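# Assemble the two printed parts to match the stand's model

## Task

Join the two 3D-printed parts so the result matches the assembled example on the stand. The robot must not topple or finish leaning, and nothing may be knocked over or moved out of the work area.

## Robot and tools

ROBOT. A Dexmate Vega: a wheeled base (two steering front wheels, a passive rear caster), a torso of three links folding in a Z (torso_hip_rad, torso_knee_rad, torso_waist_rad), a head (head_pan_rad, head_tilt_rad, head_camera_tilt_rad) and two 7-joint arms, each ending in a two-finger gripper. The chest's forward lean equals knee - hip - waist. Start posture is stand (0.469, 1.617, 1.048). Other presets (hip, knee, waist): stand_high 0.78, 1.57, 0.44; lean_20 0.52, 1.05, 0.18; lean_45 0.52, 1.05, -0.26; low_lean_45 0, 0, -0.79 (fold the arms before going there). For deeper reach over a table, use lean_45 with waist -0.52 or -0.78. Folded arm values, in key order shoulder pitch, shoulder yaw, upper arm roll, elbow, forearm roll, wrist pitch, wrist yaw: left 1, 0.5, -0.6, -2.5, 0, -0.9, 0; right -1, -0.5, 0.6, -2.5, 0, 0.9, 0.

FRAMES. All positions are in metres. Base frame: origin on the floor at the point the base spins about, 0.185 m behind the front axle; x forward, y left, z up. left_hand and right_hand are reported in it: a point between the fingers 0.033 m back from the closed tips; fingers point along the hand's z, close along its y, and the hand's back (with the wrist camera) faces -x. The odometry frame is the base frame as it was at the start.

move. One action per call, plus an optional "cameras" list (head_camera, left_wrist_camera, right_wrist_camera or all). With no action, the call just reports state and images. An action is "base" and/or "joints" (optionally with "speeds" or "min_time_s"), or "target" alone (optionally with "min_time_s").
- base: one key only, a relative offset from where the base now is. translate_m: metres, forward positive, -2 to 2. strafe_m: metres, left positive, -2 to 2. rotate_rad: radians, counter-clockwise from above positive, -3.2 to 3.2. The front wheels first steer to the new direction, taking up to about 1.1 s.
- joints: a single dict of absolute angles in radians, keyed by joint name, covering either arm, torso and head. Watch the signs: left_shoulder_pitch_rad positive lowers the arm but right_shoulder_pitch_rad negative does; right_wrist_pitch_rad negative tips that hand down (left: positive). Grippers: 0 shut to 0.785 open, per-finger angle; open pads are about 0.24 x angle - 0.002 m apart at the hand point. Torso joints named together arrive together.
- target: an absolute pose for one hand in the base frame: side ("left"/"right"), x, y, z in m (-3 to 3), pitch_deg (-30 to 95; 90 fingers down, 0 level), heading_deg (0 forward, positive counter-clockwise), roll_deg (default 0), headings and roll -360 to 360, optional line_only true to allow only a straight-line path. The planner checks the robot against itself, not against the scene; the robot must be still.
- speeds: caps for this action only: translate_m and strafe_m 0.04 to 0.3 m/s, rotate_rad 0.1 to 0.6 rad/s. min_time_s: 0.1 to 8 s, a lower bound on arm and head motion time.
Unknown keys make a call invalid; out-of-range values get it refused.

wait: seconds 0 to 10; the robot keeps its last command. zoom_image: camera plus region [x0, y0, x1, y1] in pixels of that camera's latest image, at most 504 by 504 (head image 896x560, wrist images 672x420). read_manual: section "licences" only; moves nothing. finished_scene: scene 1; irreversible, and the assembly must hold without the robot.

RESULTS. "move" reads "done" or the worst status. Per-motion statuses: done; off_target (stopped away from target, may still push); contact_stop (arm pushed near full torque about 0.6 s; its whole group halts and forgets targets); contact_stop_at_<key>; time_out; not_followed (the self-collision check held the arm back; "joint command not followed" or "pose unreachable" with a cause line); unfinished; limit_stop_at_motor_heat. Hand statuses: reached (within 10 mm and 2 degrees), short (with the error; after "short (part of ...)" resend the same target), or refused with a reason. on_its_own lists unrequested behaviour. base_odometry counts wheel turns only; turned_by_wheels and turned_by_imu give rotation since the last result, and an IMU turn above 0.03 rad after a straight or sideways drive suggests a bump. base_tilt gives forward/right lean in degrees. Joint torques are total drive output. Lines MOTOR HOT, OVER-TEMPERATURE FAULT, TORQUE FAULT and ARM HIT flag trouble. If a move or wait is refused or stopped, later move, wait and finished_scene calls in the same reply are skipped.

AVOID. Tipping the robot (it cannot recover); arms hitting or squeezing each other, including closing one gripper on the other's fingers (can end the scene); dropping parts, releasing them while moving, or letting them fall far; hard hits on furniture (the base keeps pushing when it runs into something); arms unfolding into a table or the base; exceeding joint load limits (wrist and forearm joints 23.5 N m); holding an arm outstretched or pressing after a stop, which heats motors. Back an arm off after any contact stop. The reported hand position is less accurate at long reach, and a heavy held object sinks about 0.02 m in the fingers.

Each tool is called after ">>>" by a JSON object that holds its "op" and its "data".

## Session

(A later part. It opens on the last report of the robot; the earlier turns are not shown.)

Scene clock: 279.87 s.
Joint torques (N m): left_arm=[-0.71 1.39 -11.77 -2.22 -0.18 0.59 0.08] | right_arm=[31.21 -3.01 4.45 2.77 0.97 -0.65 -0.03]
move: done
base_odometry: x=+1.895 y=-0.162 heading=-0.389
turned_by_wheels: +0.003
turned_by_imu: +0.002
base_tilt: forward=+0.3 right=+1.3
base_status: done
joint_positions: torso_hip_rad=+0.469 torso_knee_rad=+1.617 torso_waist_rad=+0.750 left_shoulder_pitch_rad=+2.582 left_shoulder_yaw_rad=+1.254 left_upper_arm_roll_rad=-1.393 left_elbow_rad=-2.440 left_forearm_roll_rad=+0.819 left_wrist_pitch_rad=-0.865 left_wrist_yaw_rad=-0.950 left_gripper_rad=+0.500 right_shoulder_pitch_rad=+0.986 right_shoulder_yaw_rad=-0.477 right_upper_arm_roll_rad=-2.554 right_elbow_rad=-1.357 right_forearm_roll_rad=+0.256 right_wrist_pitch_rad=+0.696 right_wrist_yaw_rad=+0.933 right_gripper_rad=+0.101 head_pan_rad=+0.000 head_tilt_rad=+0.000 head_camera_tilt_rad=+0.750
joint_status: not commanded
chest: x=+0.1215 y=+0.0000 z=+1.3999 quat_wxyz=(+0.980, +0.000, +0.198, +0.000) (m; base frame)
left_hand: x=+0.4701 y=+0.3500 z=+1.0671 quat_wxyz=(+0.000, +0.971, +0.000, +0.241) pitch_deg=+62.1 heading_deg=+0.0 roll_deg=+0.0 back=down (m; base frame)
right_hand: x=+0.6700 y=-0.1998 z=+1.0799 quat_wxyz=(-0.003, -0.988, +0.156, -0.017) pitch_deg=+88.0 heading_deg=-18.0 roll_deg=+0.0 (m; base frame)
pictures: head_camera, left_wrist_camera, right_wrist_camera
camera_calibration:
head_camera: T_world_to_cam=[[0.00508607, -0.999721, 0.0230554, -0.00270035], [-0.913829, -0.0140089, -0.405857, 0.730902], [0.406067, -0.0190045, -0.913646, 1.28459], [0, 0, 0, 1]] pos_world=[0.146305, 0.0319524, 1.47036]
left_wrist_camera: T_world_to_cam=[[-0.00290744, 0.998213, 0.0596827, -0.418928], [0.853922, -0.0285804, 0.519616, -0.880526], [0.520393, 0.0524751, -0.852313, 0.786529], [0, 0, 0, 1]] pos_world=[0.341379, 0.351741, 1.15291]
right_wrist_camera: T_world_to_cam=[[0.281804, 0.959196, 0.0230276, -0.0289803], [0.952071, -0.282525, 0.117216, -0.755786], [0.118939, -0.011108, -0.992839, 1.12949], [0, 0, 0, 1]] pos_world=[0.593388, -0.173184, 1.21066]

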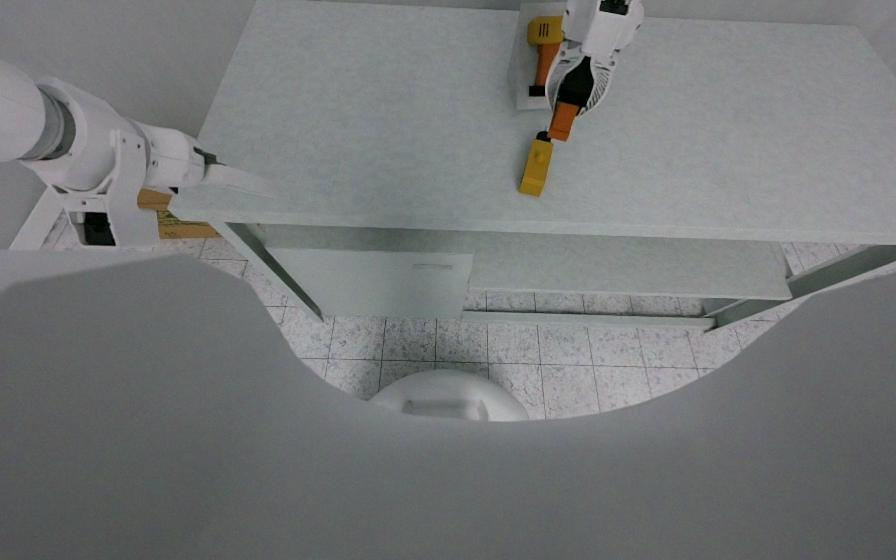

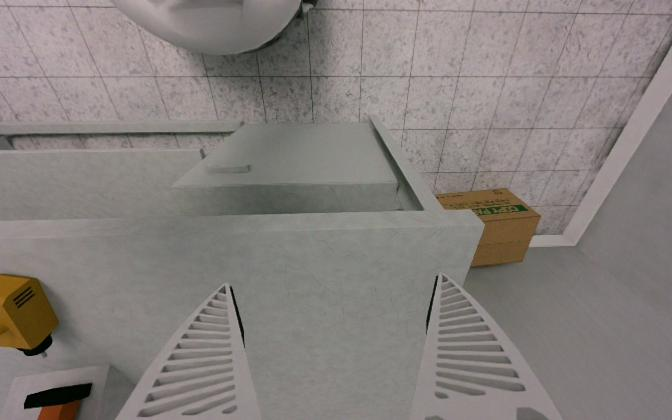

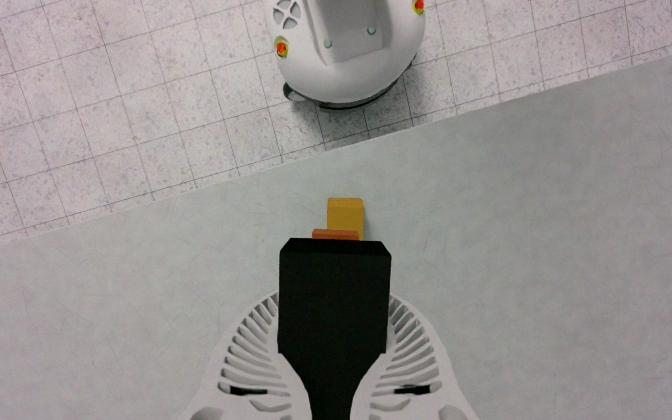

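>>> {"op": "move", "data": {"joints": {"left_shoulder_pitch_rad":0.9,"left_shoulder_yaw_rad":0.3,"left_upper_arm_roll_rad":0,"left_elbow_rad":-2.2,"left_forearm_roll_rad":0,"left_wrist_pitch_rad":1.0,"left_wrist_yaw_rad":-0.6,"left_gripper_rad":0.02}, "cameras": ["all"]}}

>>> {"op": "zoom_image", "data": {"camera": "left_wrist_camera", "region": [350, 100, 672, 400]}}

Scene clock: 316.53 s.
Joint torques (N m): left_arm=[-11.79 0.59 -1.51 -8.23 -0.37 -1.89 0.47] | right_arm=[33.55 -1.67 4.91 5.14 0.78 -0.77 -0.02]
move: done
base_odometry: x=+1.895 y=-0.162 heading=-0.389
turned_by_wheels: +0.000
turned_by_imu: +0.003
base_tilt: forward=+0.0 right=+1.4
base_status: not commanded
joint_positions: torso_hip_rad=+0.469 torso_knee_rad=+1.617 torso_waist_rad=+0.750 left_shoulder_pitch_rad=+0.905 left_shoulder_yaw_rad=+0.303 left_upper_arm_roll_rad=-0.004 left_elbow_rad=-2.201 left_forearm_roll_rad=+0.003 left_wrist_pitch_rad=+0.995 left_wrist_yaw_rad=-0.601 left_gripper_rad=+0.020 right_shoulder_pitch_rad=+0.986 right_shoulder_yaw_rad=-0.477 right_upper_arm_roll_rad=-2.554 right_elbow_rad=-1.357 right_forearm_roll_rad=+0.256 right_wrist_pitch_rad=+0.696 right_wrist_yaw_rad=+0.933 right_gripper_rad=+0.101 head_pan_rad=+0.000 head_tilt_rad=+0.000 head_camera_tilt_rad=+0.750
joint_status: all done
chest: x=+0.1215 y=+0.0000 z=+1.3999 quat_wxyz=(+0.980, +0.000, +0.198, +0.000) (m; base frame)
left_hand: x=+0.8007 y=+0.1418 z=+1.2256 quat_wxyz=(+0.615, +0.260, +0.740, -0.086) pitch_deg=+13.2 heading_deg=-27.3 roll_deg=+11.4 back=up (m; base frame)
right_hand: x=+0.6700 y=-0.1998 z=+1.0799 quat_wxyz=(-0.003, -0.988, +0.156, -0.017) pitch_deg=+88.0 heading_deg=-18.0 roll_deg=+0.0 (m; base frame)
pictures: head_camera, left_wrist_camera, right_wrist_camera
camera_calibration:
head_camera: T_world_to_cam=[[0.00508607, -0.999721, 0.0230554, -0.00270035], [-0.913829, -0.0140089, -0.405857, 0.730902], [0.406067, -0.0190045, -0.913646, 1.28459], [0, 0, 0, 1]] pos_world=[0.146305, 0.0319524, 1.47036]
left_wrist_camera: T_world_to_cam=[[-0.538842, -0.817308, -0.204101, 0.790282], [-0.146021, 0.329235, -0.932889, 1.27897], [0.829655, -0.472877, -0.29675, -0.0934681], [0, 0, 0, 1]] pos_world=[0.69014, 0.180625, 1.3267]
right_wrist_camera: T_world_to_cam=[[0.281804, 0.959196, 0.0230276, -0.0289803], [0.952071, -0.282525, 0.117216, -0.755786], [0.118939, -0.011108, -0.992839, 1.12949], [0, 0, 0, 1]] pos_world=[0.593388, -0.173184, 1.21066]

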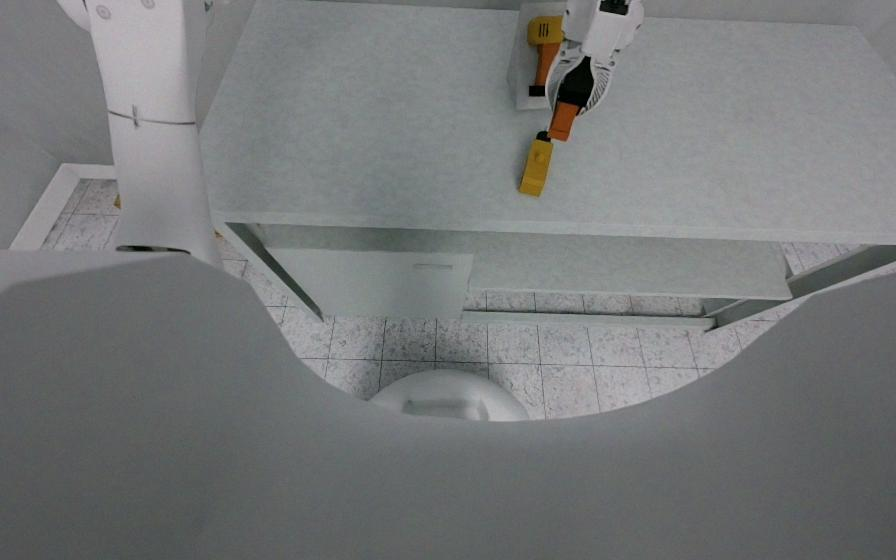

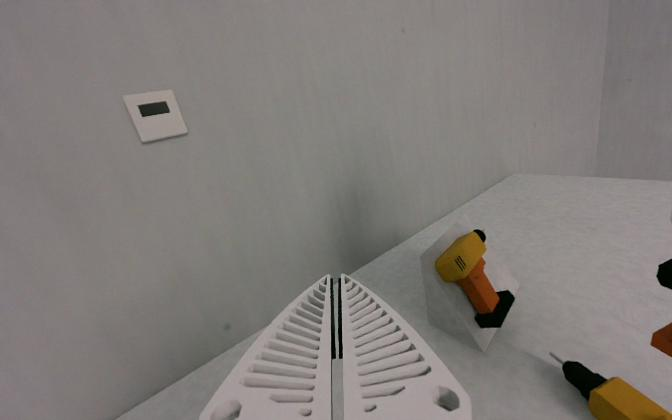

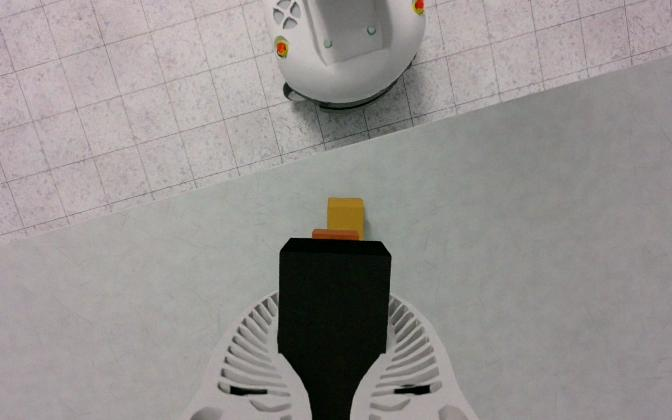

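Scaled by 1.565 from the camera's 672x420 image, which has a finer 960x600 frame.

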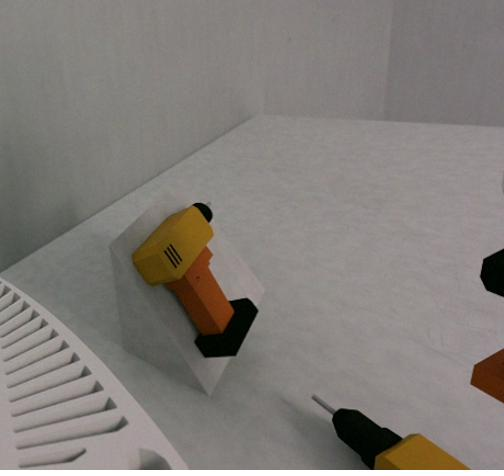

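>>> {"op": "move", "data": {"target": {"side":"left","x":0.6,"y":0.1,"z":1.06,"pitch_deg":22,"heading_deg":-65}, "cameras": ["all"]}}

>>> {"op": "zoom_image", "data": {"camera": "left_wrist_camera", "region": [180, 50, 580, 350]}}

Scene clock: 323.60 s.
Joint torques (N m): left_arm=[-4.75 6.2 -9.33 -7.55 -1.35 -1.83 -0.23] | right_arm=[33.3 -2.5 3.36 3.89 1.34 -0.35 0.14]
move: done
base_odometry: x=+1.895 y=-0.162 heading=-0.389
turned_by_wheels: +0.000
turned_by_imu: +0.002
base_tilt: forward=+0.1 right=+1.4
base_status: not commanded
joint_positions: torso_hip_rad=+0.469 torso_knee_rad=+1.617 torso_waist_rad=+0.750 left_shoulder_pitch_rad=+1.296 left_shoulder_yaw_rad=+0.535 left_upper_arm_roll_rad=-0.145 left_elbow_rad=-2.076 left_forearm_roll_rad=-0.214 left_wrist_pitch_rad=+0.566 left_wrist_yaw_rad=-1.153 left_gripper_rad=+0.020 right_shoulder_pitch_rad=+0.986 right_shoulder_yaw_rad=-0.477 right_upper_arm_roll_rad=-2.554 right_elbow_rad=-1.357 right_forearm_roll_rad=+0.256 right_wrist_pitch_rad=+0.696 right_wrist_yaw_rad=+0.933 right_gripper_rad=+0.101 head_pan_rad=+0.000 head_tilt_rad=+0.000 head_camera_tilt_rad=+0.750
joint_status: not commanded
chest: x=+0.1215 y=+0.0000 z=+1.3999 quat_wxyz=(+0.980, +0.000, +0.198, +0.000) (m; base frame)
left_hand: x=+0.6024 y=+0.1001 z=+1.0613 quat_wxyz=(+0.473, +0.444, +0.700, -0.298) pitch_deg=+22.0 heading_deg=-64.6 roll_deg=+0.1 back=up (m; base frame)
left_hand_status: reached (straight line, planned for 2.1 s): 3 mm and 0.4 deg off.
right_hand: x=+0.6700 y=-0.1998 z=+1.0799 quat_wxyz=(-0.003, -0.988, +0.156, -0.017) pitch_deg=+88.0 heading_deg=-18.0 roll_deg=+0.0 (m; base frame)
pictures: head_camera, left_wrist_camera, right_wrist_camera
camera_calibration:
head_camera: T_world_to_cam=[[0.00508607, -0.999721, 0.0230554, -0.00270035], [-0.913829, -0.0140089, -0.405857, 0.730902], [0.406067, -0.0190045, -0.913646, 1.28459], [0, 0, 0, 1]] pos_world=[0.146305, 0.0319524, 1.47036]
left_wrist_camera: T_world_to_cam=[[-0.927635, -0.373448, -0.00547801, 0.594721], [-0.155917, 0.400538, -0.902917, 1.07748], [0.339387, -0.836724, -0.429779, 0.475485], [0, 0, 0, 1]] pos_world=[0.558307, 0.188377, 1.18049]
right_wrist_camera: T_world_to_cam=[[0.281804, 0.959196, 0.0230276, -0.0289803], [0.952071, -0.282525, 0.117216, -0.755786], [0.118939, -0.011108, -0.992839, 1.12949], [0, 0, 0, 1]] pos_world=[0.593388, -0.173184, 1.21066]

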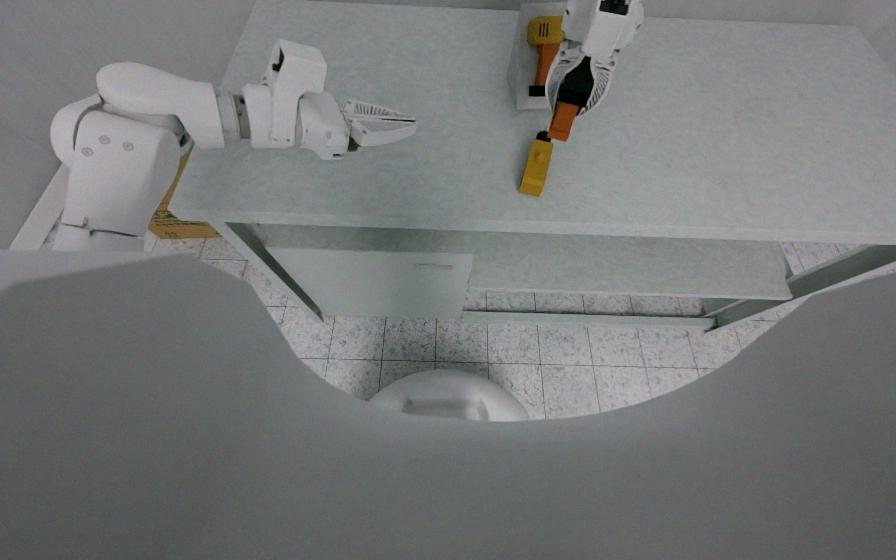

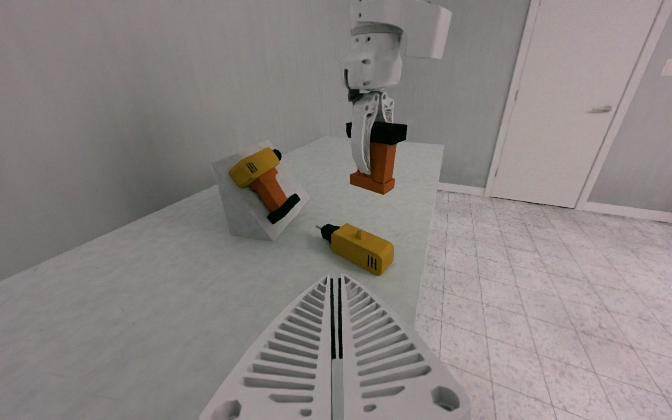

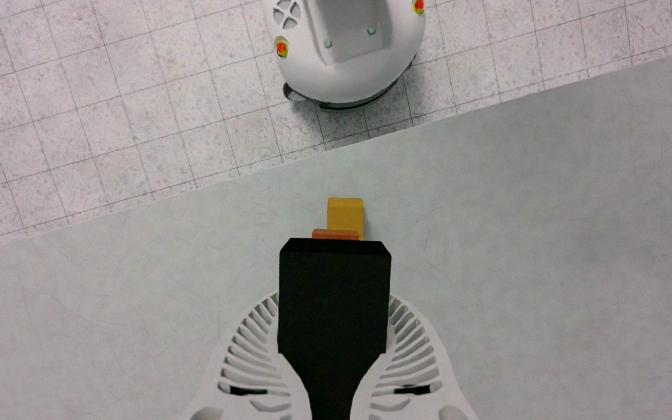

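Scaled by 1.260 from the camera's 672x420 image, which has a finer 960x600 frame.

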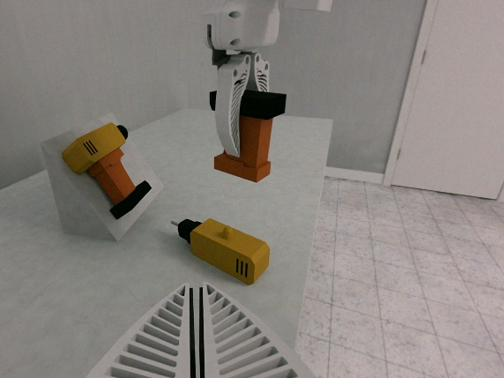

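>>> {"op": "zoom_image", "data": {"camera": "left_wrist_camera", "region": [310, 100, 430, 290]}}

Scaled by 2.653 from the camera's 672x420 image, which has a finer 960x600 frame.

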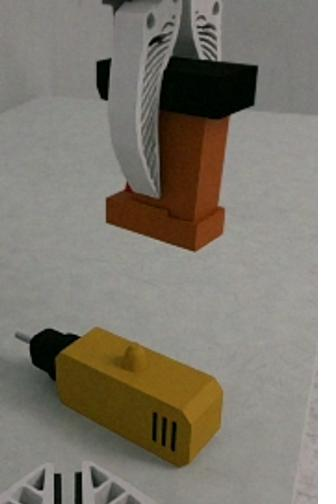

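>>> {"op": "move", "data": {"target": {"side":"right","x":0.674,"y":-0.183,"z":1.03,"pitch_deg":88,"heading_deg":-18,"line_only":true}, "cameras": ["all"]}}

>>> {"op": "zoom_image", "data": {"camera": "left_wrist_camera", "region": [310, 130, 430, 280]}}

>>> {"op": "zoom_image", "data": {"camera": "right_wrist_camera", "region": [250, 150, 430, 320]}}

>>> {"op": "zoom_image", "data": {"camera": "head_camera", "region": [500, 80, 620, 210]}}

Scene clock: 343.20 s.
Joint torques (N m): left_arm=[-4.73 6.38 -9.42 -7.11 -1.37 -1.45 -0.28] | right_arm=[22.46 1.6 13.62 5.61 0.23 -0.61 -0.28]
move: done
base_odometry: x=+1.895 y=-0.162 heading=-0.389
turned_by_wheels: +0.000
turned_by_imu: +0.001
base_tilt: forward=+0.2 right=+1.2
base_status: not commanded
joint_positions: torso_hip_rad=+0.469 torso_knee_rad=+1.617 torso_waist_rad=+0.750 left_shoulder_pitch_rad=+1.299 left_shoulder_yaw_rad=+0.537 left_upper_arm_roll_rad=-0.145 left_elbow_rad=-2.073 left_forearm_roll_rad=-0.215 left_wrist_pitch_rad=+0.560 left_wrist_yaw_rad=-1.159 left_gripper_rad=+0.020 right_shoulder_pitch_rad=+0.890 right_shoulder_yaw_rad=-0.430 right_upper_arm_roll_rad=-2.545 right_elbow_rad=-1.335 right_forearm_roll_rad=+0.216 right_wrist_pitch_rad=+0.629 right_wrist_yaw_rad=+0.870 right_gripper_rad=+0.101 head_pan_rad=+0.000 head_tilt_rad=+0.000 head_camera_tilt_rad=+0.750
joint_status: not commanded
chest: x=+0.1215 y=+0.0000 z=+1.3999 quat_wxyz=(+0.980, +0.000, +0.198, +0.000) (m; base frame)
left_hand: x=+0.6000 y=+0.0999 z=+1.0598 quat_wxyz=(+0.471, +0.445, +0.699, -0.300) pitch_deg=+22.0 heading_deg=-65.0 roll_deg=+0.0 back=up (m; base frame)
right_hand: x=+0.6737 y=-0.1843 z=+1.0325 quat_wxyz=(-0.003, -0.988, +0.157, -0.017) pitch_deg=+88.0 heading_deg=-18.0 roll_deg=+0.0 (m; base frame)
right_hand_status: reached (straight line, planned for 0.7 s): 3 mm and 0.0 deg off.
pictures: head_camera, left_wrist_camera, right_wrist_camera
camera_calibration:
head_camera: T_world_to_cam=[[0.00508607, -0.999721, 0.0230554, -0.00270035], [-0.913829, -0.0140089, -0.405857, 0.730902], [0.406067, -0.0190045, -0.913646, 1.28459], [0, 0, 0, 1]] pos_world=[0.146305, 0.0319524, 1.47036]
left_wrist_camera: T_world_to_cam=[[-0.929953, -0.367668, -0.00287288, 0.590515], [-0.155804, 0.401134, -0.902672, 1.07543], [0.333036, -0.838995, -0.43032, 0.480165], [0, 0, 0, 1]] pos_world=[0.556797, 0.188576, 1.17909]
right_wrist_camera: T_world_to_cam=[[0.282379, 0.959044, 0.0223064, -0.0435449], [0.951951, -0.283012, 0.11702, -0.749188], [0.11854, -0.0118093, -0.992879, 1.08232], [0, 0, 0, 1]] pos_world=[0.597188, -0.157487, 1.16326]

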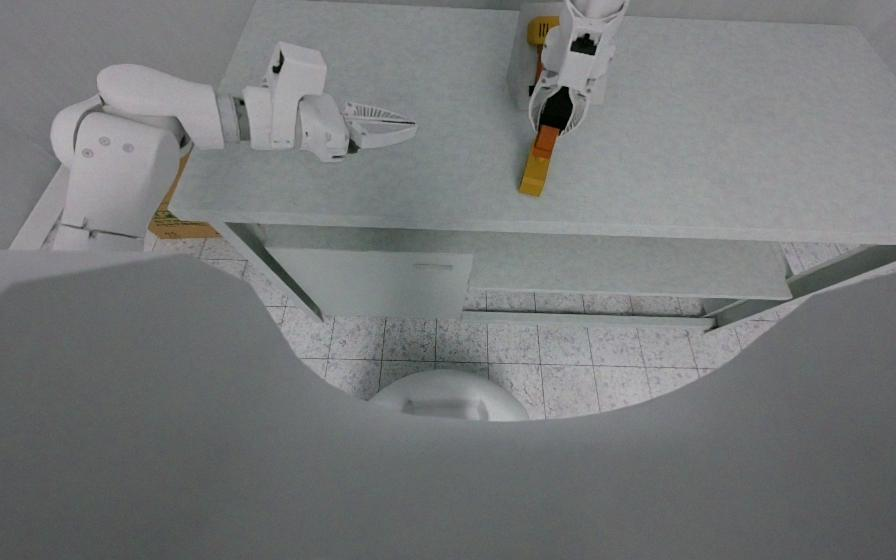

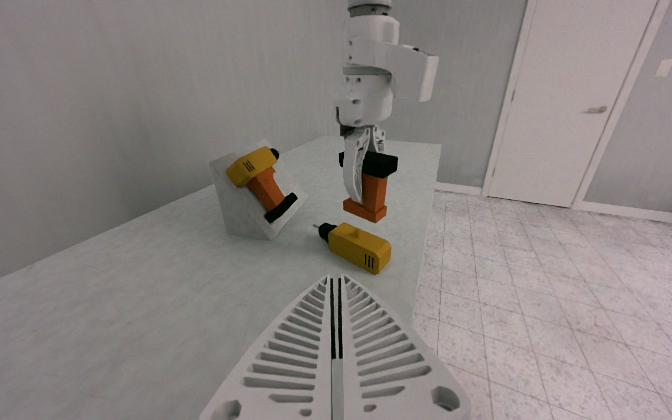

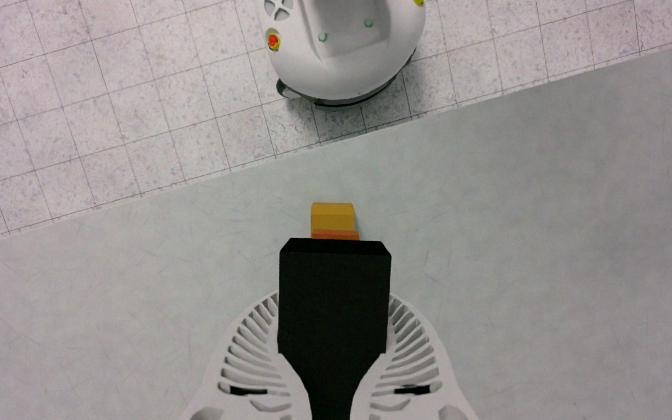

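Scaled by 3.360 from the camera's 672x420 image, which has a finer 960x600 frame.

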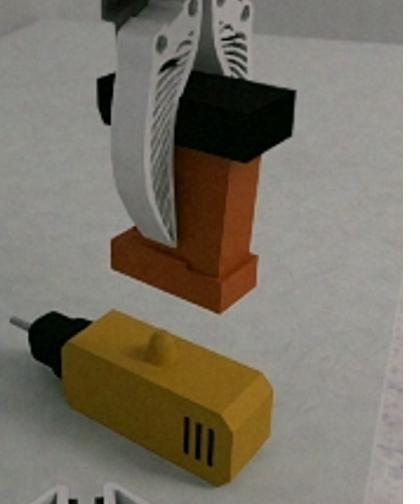

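Scaled by 2.800 from the camera's 672x420 image, which has a finer 960x600 frame.

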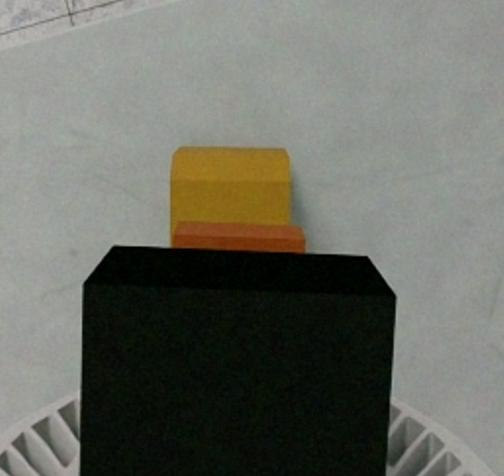

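Scaled by 3.877 from the camera's 896x560 image, which has a finer 960x600 frame.

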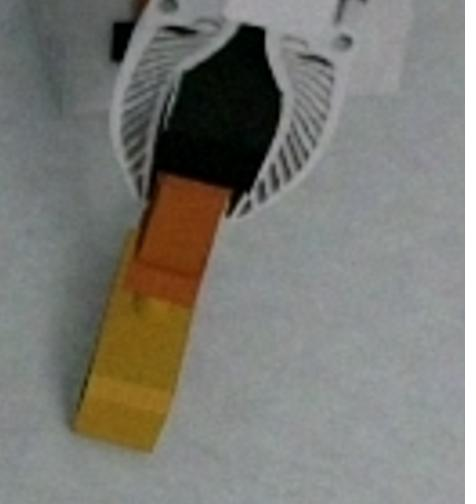

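>>> {"op": "move", "data": {"target": {"side":"right","x":0.685,"y":-0.19,"z":1.015,"pitch_deg":88,"heading_deg":-18,"line_only":true}, "cameras": ["all"]}}

>>> {"op": "zoom_image", "data": {"camera": "left_wrist_camera", "region": [310, 140, 430, 280]}}

>>> {"op": "zoom_image", "data": {"camera": "right_wrist_camera", "region": [250, 150, 430, 320]}}

>>> {"op": "zoom_image", "data": {"camera": "head_camera", "region": [500, 80, 620, 210]}}

Scene clock: 364.17 s.
Joint torques (N m): left_arm=[-5.1 5.84 -9.19 -8.25 -1.5 -1.9 -0.13] | right_arm=[23.32 2.46 13.1 8.45 0.48 0.01 -0.12]
move: done
base_odometry: x=+1.895 y=-0.162 heading=-0.389
turned_by_wheels: +0.000
turned_by_imu: +0.001
base_tilt: forward=+0.3 right=+1.5
base_status: not commanded
joint_positions: torso_hip_rad=+0.469 torso_knee_rad=+1.617 torso_waist_rad=+0.750 left_shoulder_pitch_rad=+1.299 left_shoulder_yaw_rad=+0.537 left_upper_arm_roll_rad=-0.145 left_elbow_rad=-2.073 left_forearm_roll_rad=-0.215 left_wrist_pitch_rad=+0.560 left_wrist_yaw_rad=-1.159 left_gripper_rad=+0.020 right_shoulder_pitch_rad=+0.831 right_shoulder_yaw_rad=-0.413 right_upper_arm_roll_rad=-2.539 right_elbow_rad=-1.251 right_forearm_roll_rad=+0.193 right_wrist_pitch_rad=+0.663 right_wrist_yaw_rad=+0.850 right_gripper_rad=+0.101 head_pan_rad=+0.000 head_tilt_rad=+0.000 head_camera_tilt_rad=+0.750
joint_status: not commanded
chest: x=+0.1215 y=+0.0000 z=+1.3999 quat_wxyz=(+0.980, +0.000, +0.198, +0.000) (m; base frame)
left_hand: x=+0.6000 y=+0.0999 z=+1.0598 quat_wxyz=(+0.471, +0.445, +0.699, -0.300) pitch_deg=+22.0 heading_deg=-65.0 roll_deg=+0.0 back=up (m; base frame)
right_hand: x=+0.6842 y=-0.1899 z=+1.0159 quat_wxyz=(-0.003, -0.988, +0.157, -0.017) pitch_deg=+88.0 heading_deg=-18.0 roll_deg=+0.0 (m; base frame)
right_hand_status: reached (straight line, planned for 0.6 s): 1 mm and 0.0 deg off.
pictures: head_camera, left_wrist_camera, right_wrist_camera
camera_calibration:
head_camera: T_world_to_cam=[[0.00508607, -0.999721, 0.0230554, -0.00270035], [-0.913829, -0.0140089, -0.405857, 0.730902], [0.406067, -0.0190045, -0.913646, 1.28459], [0, 0, 0, 1]] pos_world=[0.146305, 0.0319524, 1.47036]
left_wrist_camera: T_world_to_cam=[[-0.929953, -0.367668, -0.00287288, 0.590515], [-0.155804, 0.401134, -0.902672, 1.07543], [0.333036, -0.838995, -0.43032, 0.480165], [0, 0, 0, 1]] pos_world=[0.556797, 0.188576, 1.17909]
right_wrist_camera: T_world_to_cam=[[0.282268, 0.959073, 0.0224466, -0.0408583], [0.951959, -0.282917, 0.117183, -0.759004], [0.118738, -0.011709, -0.992857, 1.0644], [0, 0, 0, 1]] pos_world=[0.607688, -0.163086, 1.14666]

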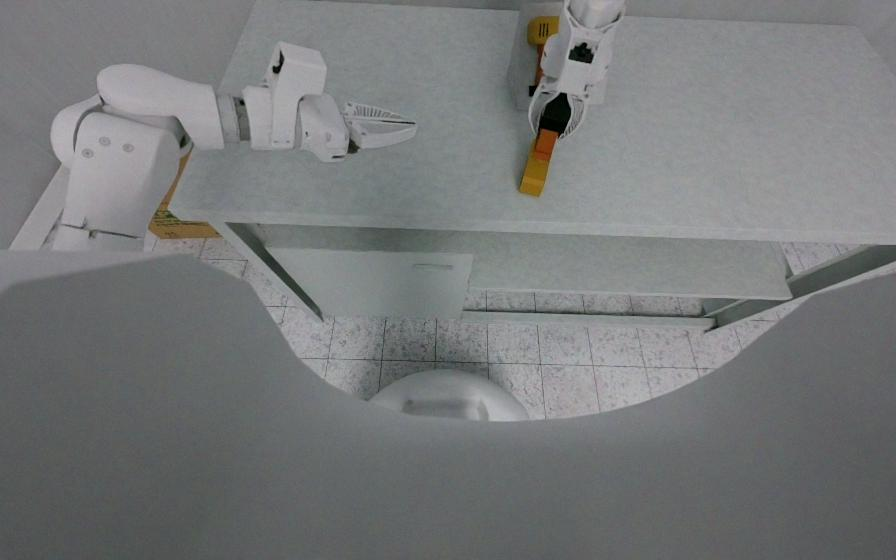

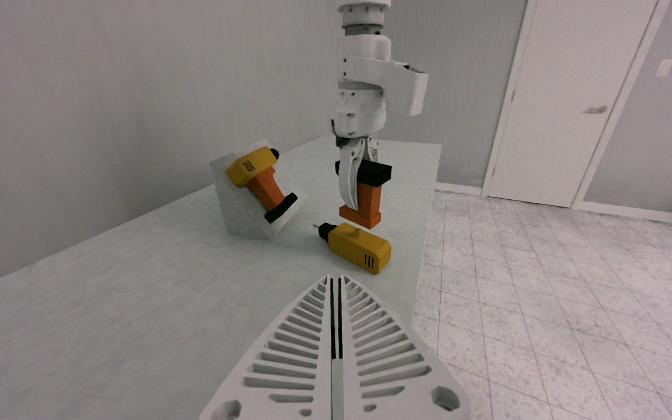

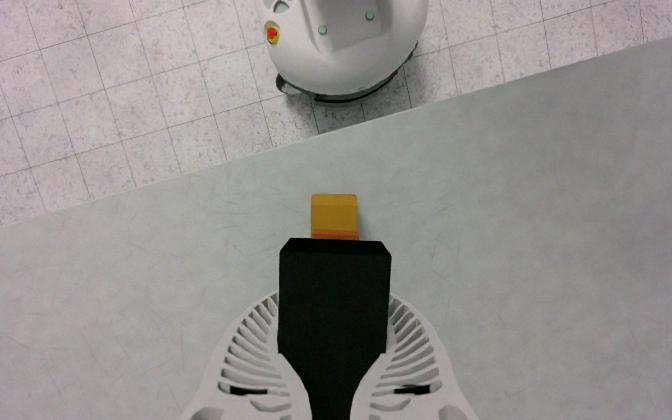

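Scaled by 3.600 from the camera's 672x420 image, which has a finer 960x600 frame.

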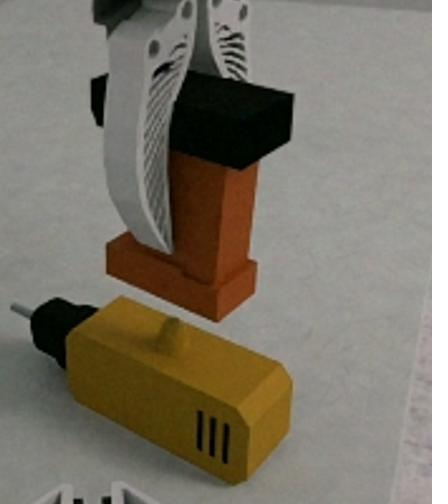

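Scaled by 2.800 from the camera's 672x420 image, which has a finer 960x600 frame.

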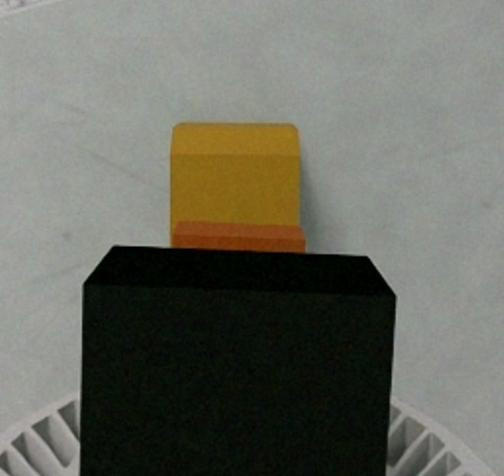

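Scaled by 3.877 from the camera's 896x560 image, which has a finer 960x600 frame.

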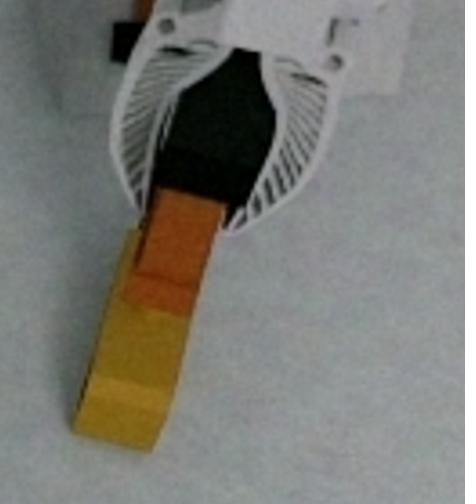

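>>> {"op": "move", "data": {"target": {"side":"right","x":0.686,"y":-0.1915,"z":1.002,"pitch_deg":88,"heading_deg":-18,"line_only":true}, "cameras": ["all"]}}

>>> {"op": "zoom_image", "data": {"camera": "left_wrist_camera", "region": [310, 140, 430, 280]}}

>>> {"op": "zoom_image", "data": {"camera": "right_wrist_camera", "region": [250, 150, 430, 320]}}

Scene clock: 377.10 s.
Joint torques (N m): left_arm=[-5.13 6.03 -9.71 -7.93 -1.3 -1.8 -0.28] | right_arm=[23.22 1.63 2.59 7.27 0.44 0.19 -0.11]
move: done
base_odometry: x=+1.895 y=-0.162 heading=-0.389
turned_by_wheels: +0.000
turned_by_imu: +0.001
base_tilt: forward=+0.2 right=+1.3
base_status: not commanded
joint_positions: torso_hip_rad=+0.469 torso_knee_rad=+1.617 torso_waist_rad=+0.750 left_shoulder_pitch_rad=+1.299 left_shoulder_yaw_rad=+0.537 left_upper_arm_roll_rad=-0.145 left_elbow_rad=-2.073 left_forearm_roll_rad=-0.215 left_wrist_pitch_rad=+0.560 left_wrist_yaw_rad=-1.159 left_gripper_rad=+0.020 right_shoulder_pitch_rad=+0.806 right_shoulder_yaw_rad=-0.407 right_upper_arm_roll_rad=-2.539 right_elbow_rad=-1.233 right_forearm_roll_rad=+0.178 right_wrist_pitch_rad=+0.662 right_wrist_yaw_rad=+0.832 right_gripper_rad=+0.101 head_pan_rad=+0.000 head_tilt_rad=+0.000 head_camera_tilt_rad=+0.750
joint_status: not commanded
chest: x=+0.1215 y=+0.0000 z=+1.3999 quat_wxyz=(+0.980, +0.000, +0.198, +0.000) (m; base frame)
left_hand: x=+0.6000 y=+0.0999 z=+1.0598 quat_wxyz=(+0.471, +0.445, +0.699, -0.300) pitch_deg=+22.0 heading_deg=-65.0 roll_deg=+0.0 back=up (m; base frame)
right_hand: x=+0.6857 y=-0.1910 z=+1.0046 quat_wxyz=(-0.003, -0.988, +0.156, -0.017) pitch_deg=+88.0 heading_deg=-18.0 roll_deg=+0.0 (m; base frame)
right_hand_status: reached (straight line, planned for 0.4 s): 3 mm and 0.0 deg off.
pictures: head_camera, left_wrist_camera, right_wrist_camera
camera_calibration:
head_camera: T_world_to_cam=[[0.00508607, -0.999721, 0.0230554, -0.00270035], [-0.913829, -0.0140089, -0.405857, 0.730902], [0.406067, -0.0190045, -0.913646, 1.28459], [0, 0, 0, 1]] pos_world=[0.146305, 0.0319524, 1.47036]
left_wrist_camera: T_world_to_cam=[[-0.929953, -0.367668, -0.00287288, 0.590515], [-0.155804, 0.401134, -0.902672, 1.07543], [0.333036, -0.838995, -0.43032, 0.480165], [0, 0, 0, 1]] pos_world=[0.556797, 0.188576, 1.17909]
right_wrist_camera: T_world_to_cam=[[0.28187, 0.959171, 0.0232569, -0.0404196], [0.95204, -0.282617, 0.117252, -0.759469], [0.119037, -0.0109082, -0.99283, 1.05302], [0, 0, 0, 1]] pos_world=[0.609089, -0.164383, 1.13546]

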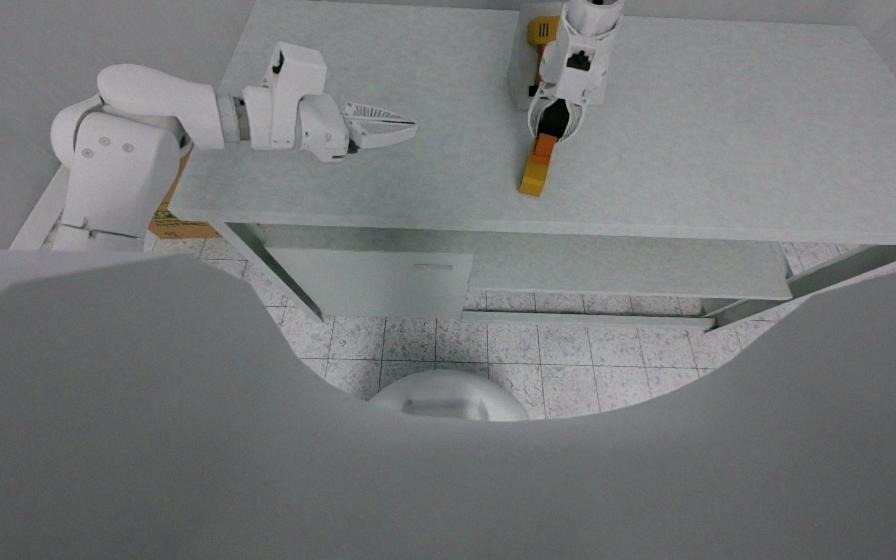

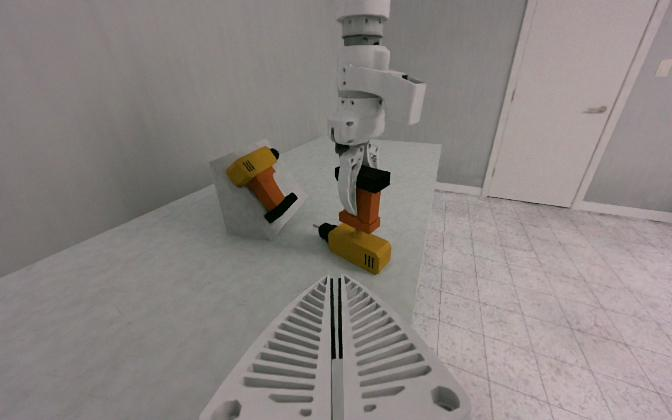

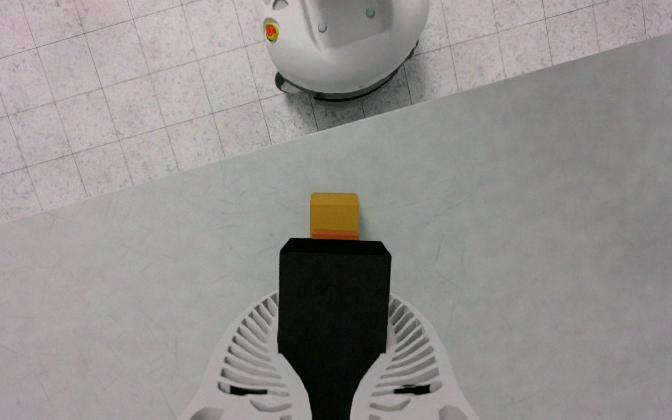

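Scaled by 3.600 from the camera's 672x420 image, which has a finer 960x600 frame.

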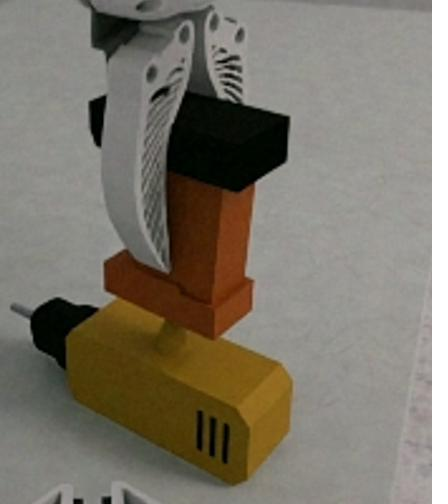

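Scaled by 2.800 from the camera's 672x420 image, which has a finer 960x600 frame.

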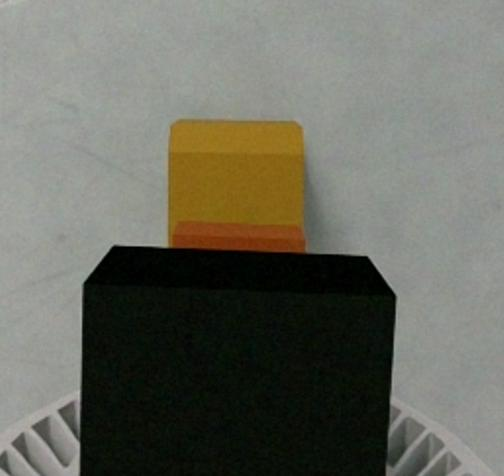

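>>> {"op": "move", "data": {"target": {"side":"right","x":0.6885,"y":-0.1932,"z":0.993,"pitch_deg":88,"heading_deg":-18,"line_only":true}, "cameras": ["all"]}}

>>> {"op": "zoom_image", "data": {"camera": "left_wrist_camera", "region": [310, 140, 430, 280]}}

>>> {"op": "zoom_image", "data": {"camera": "right_wrist_camera", "region": [250, 150, 430, 320]}}

Scene clock: 389.73 s.
Joint torques (N m): left_arm=[-5.69 5.19 -9.41 -7.68 -1.45 -2.3 -0.11] | right_arm=[21.75 3.78 12.57 7.82 0.23 0.04 -0.03]
move: done
base_odometry: x=+1.895 y=-0.162 heading=-0.389
turned_by_wheels: +0.000
turned_by_imu: +0.001
base_tilt: forward=+0.1 right=+1.3
base_status: not commanded
joint_positions: torso_hip_rad=+0.469 torso_knee_rad=+1.617 torso_waist_rad=+0.750 left_shoulder_pitch_rad=+1.299 left_shoulder_yaw_rad=+0.537 left_upper_arm_roll_rad=-0.145 left_elbow_rad=-2.073 left_forearm_roll_rad=-0.215 left_wrist_pitch_rad=+0.560 left_wrist_yaw_rad=-1.159 left_gripper_rad=+0.020 right_shoulder_pitch_rad=+0.781 right_shoulder_yaw_rad=-0.401 right_upper_arm_roll_rad=-2.540 right_elbow_rad=-1.208 right_forearm_roll_rad=+0.165 right_wrist_pitch_rad=+0.666 right_wrist_yaw_rad=+0.819 right_gripper_rad=+0.101 head_pan_rad=+0.000 head_tilt_rad=+0.000 head_camera_tilt_rad=+0.750
joint_status: not commanded
chest: x=+0.1215 y=+0.0000 z=+1.3999 quat_wxyz=(+0.980, +0.000, +0.198, +0.000) (m; base frame)
left_hand: x=+0.6000 y=+0.0999 z=+1.0598 quat_wxyz=(+0.471, +0.445, +0.699, -0.300) pitch_deg=+22.0 heading_deg=-65.0 roll_deg=+0.0 back=up (m; base frame)
right_hand: x=+0.6879 y=-0.1932 z=+0.9947 quat_wxyz=(-0.003, -0.988, +0.157, -0.017) pitch_deg=+88.0 heading_deg=-18.0 roll_deg=+0.0 (m; base frame)
right_hand_status: reached (straight line, planned for 0.4 s): 2 mm and 0.0 deg off.
pictures: head_camera, left_wrist_camera, right_wrist_camera
camera_calibration:
head_camera: T_world_to_cam=[[0.00508607, -0.999721, 0.0230554, -0.00270035], [-0.913829, -0.0140089, -0.405857, 0.730902], [0.406067, -0.0190045, -0.913646, 1.28459], [0, 0, 0, 1]] pos_world=[0.146305, 0.0319524, 1.47036]
left_wrist_camera: T_world_to_cam=[[-0.929953, -0.367668, -0.00287288, 0.590515], [-0.155804, 0.401134, -0.902672, 1.07543], [0.333036, -0.838995, -0.43032, 0.480165], [0, 0, 0, 1]] pos_world=[0.556797, 0.188576, 1.17909]
right_wrist_camera: T_world_to_cam=[[0.282268, 0.959073, 0.0224466, -0.0382359], [0.951959, -0.282917, 0.117183, -0.760892], [0.118738, -0.011709, -0.992857, 1.04299], [0, 0, 0, 1]] pos_world=[0.611288, -0.166386, 1.12556]

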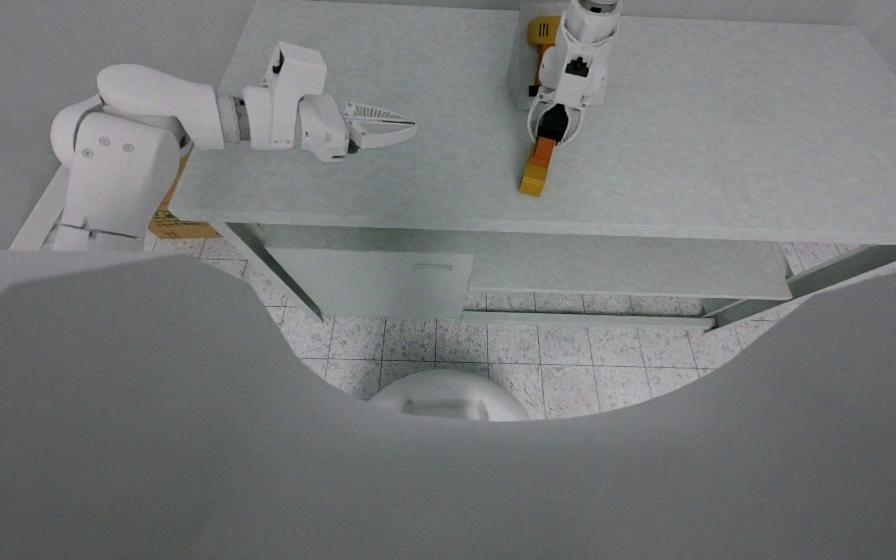

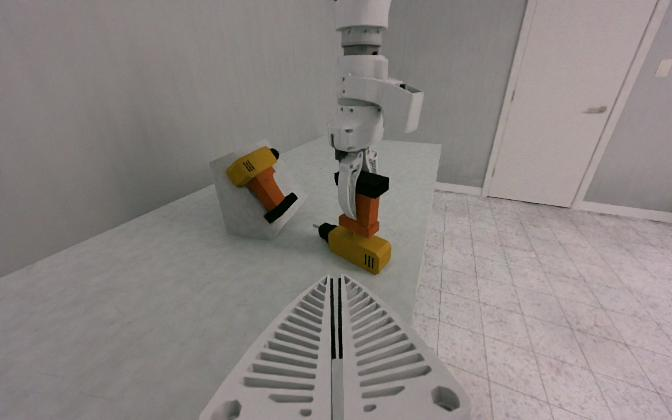

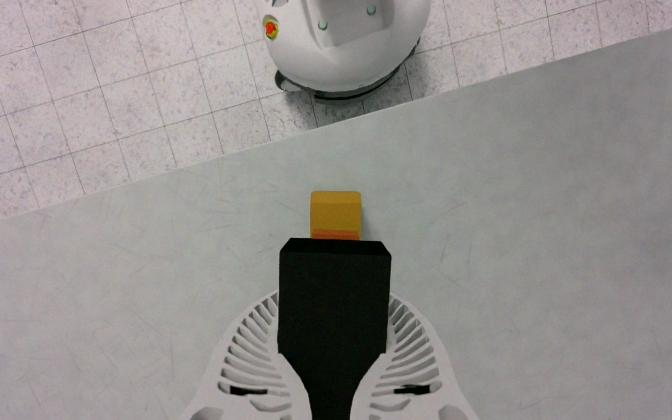

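Scaled by 3.600 from the camera's 672x420 image, which has a finer 960x600 frame.

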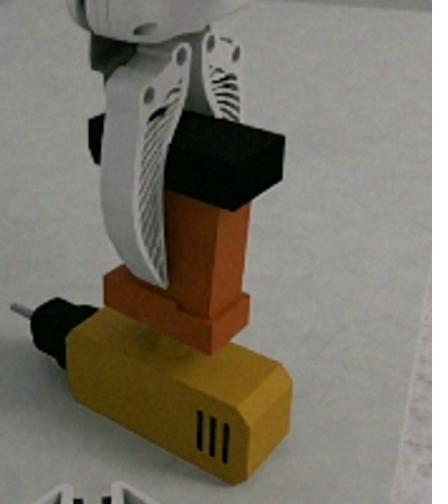

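Scaled by 2.800 from the camera's 672x420 image, which has a finer 960x600 frame.

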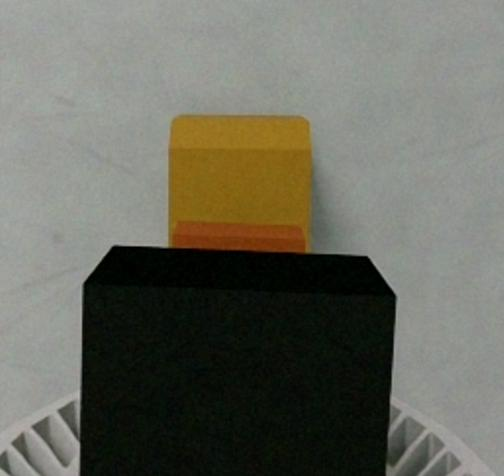

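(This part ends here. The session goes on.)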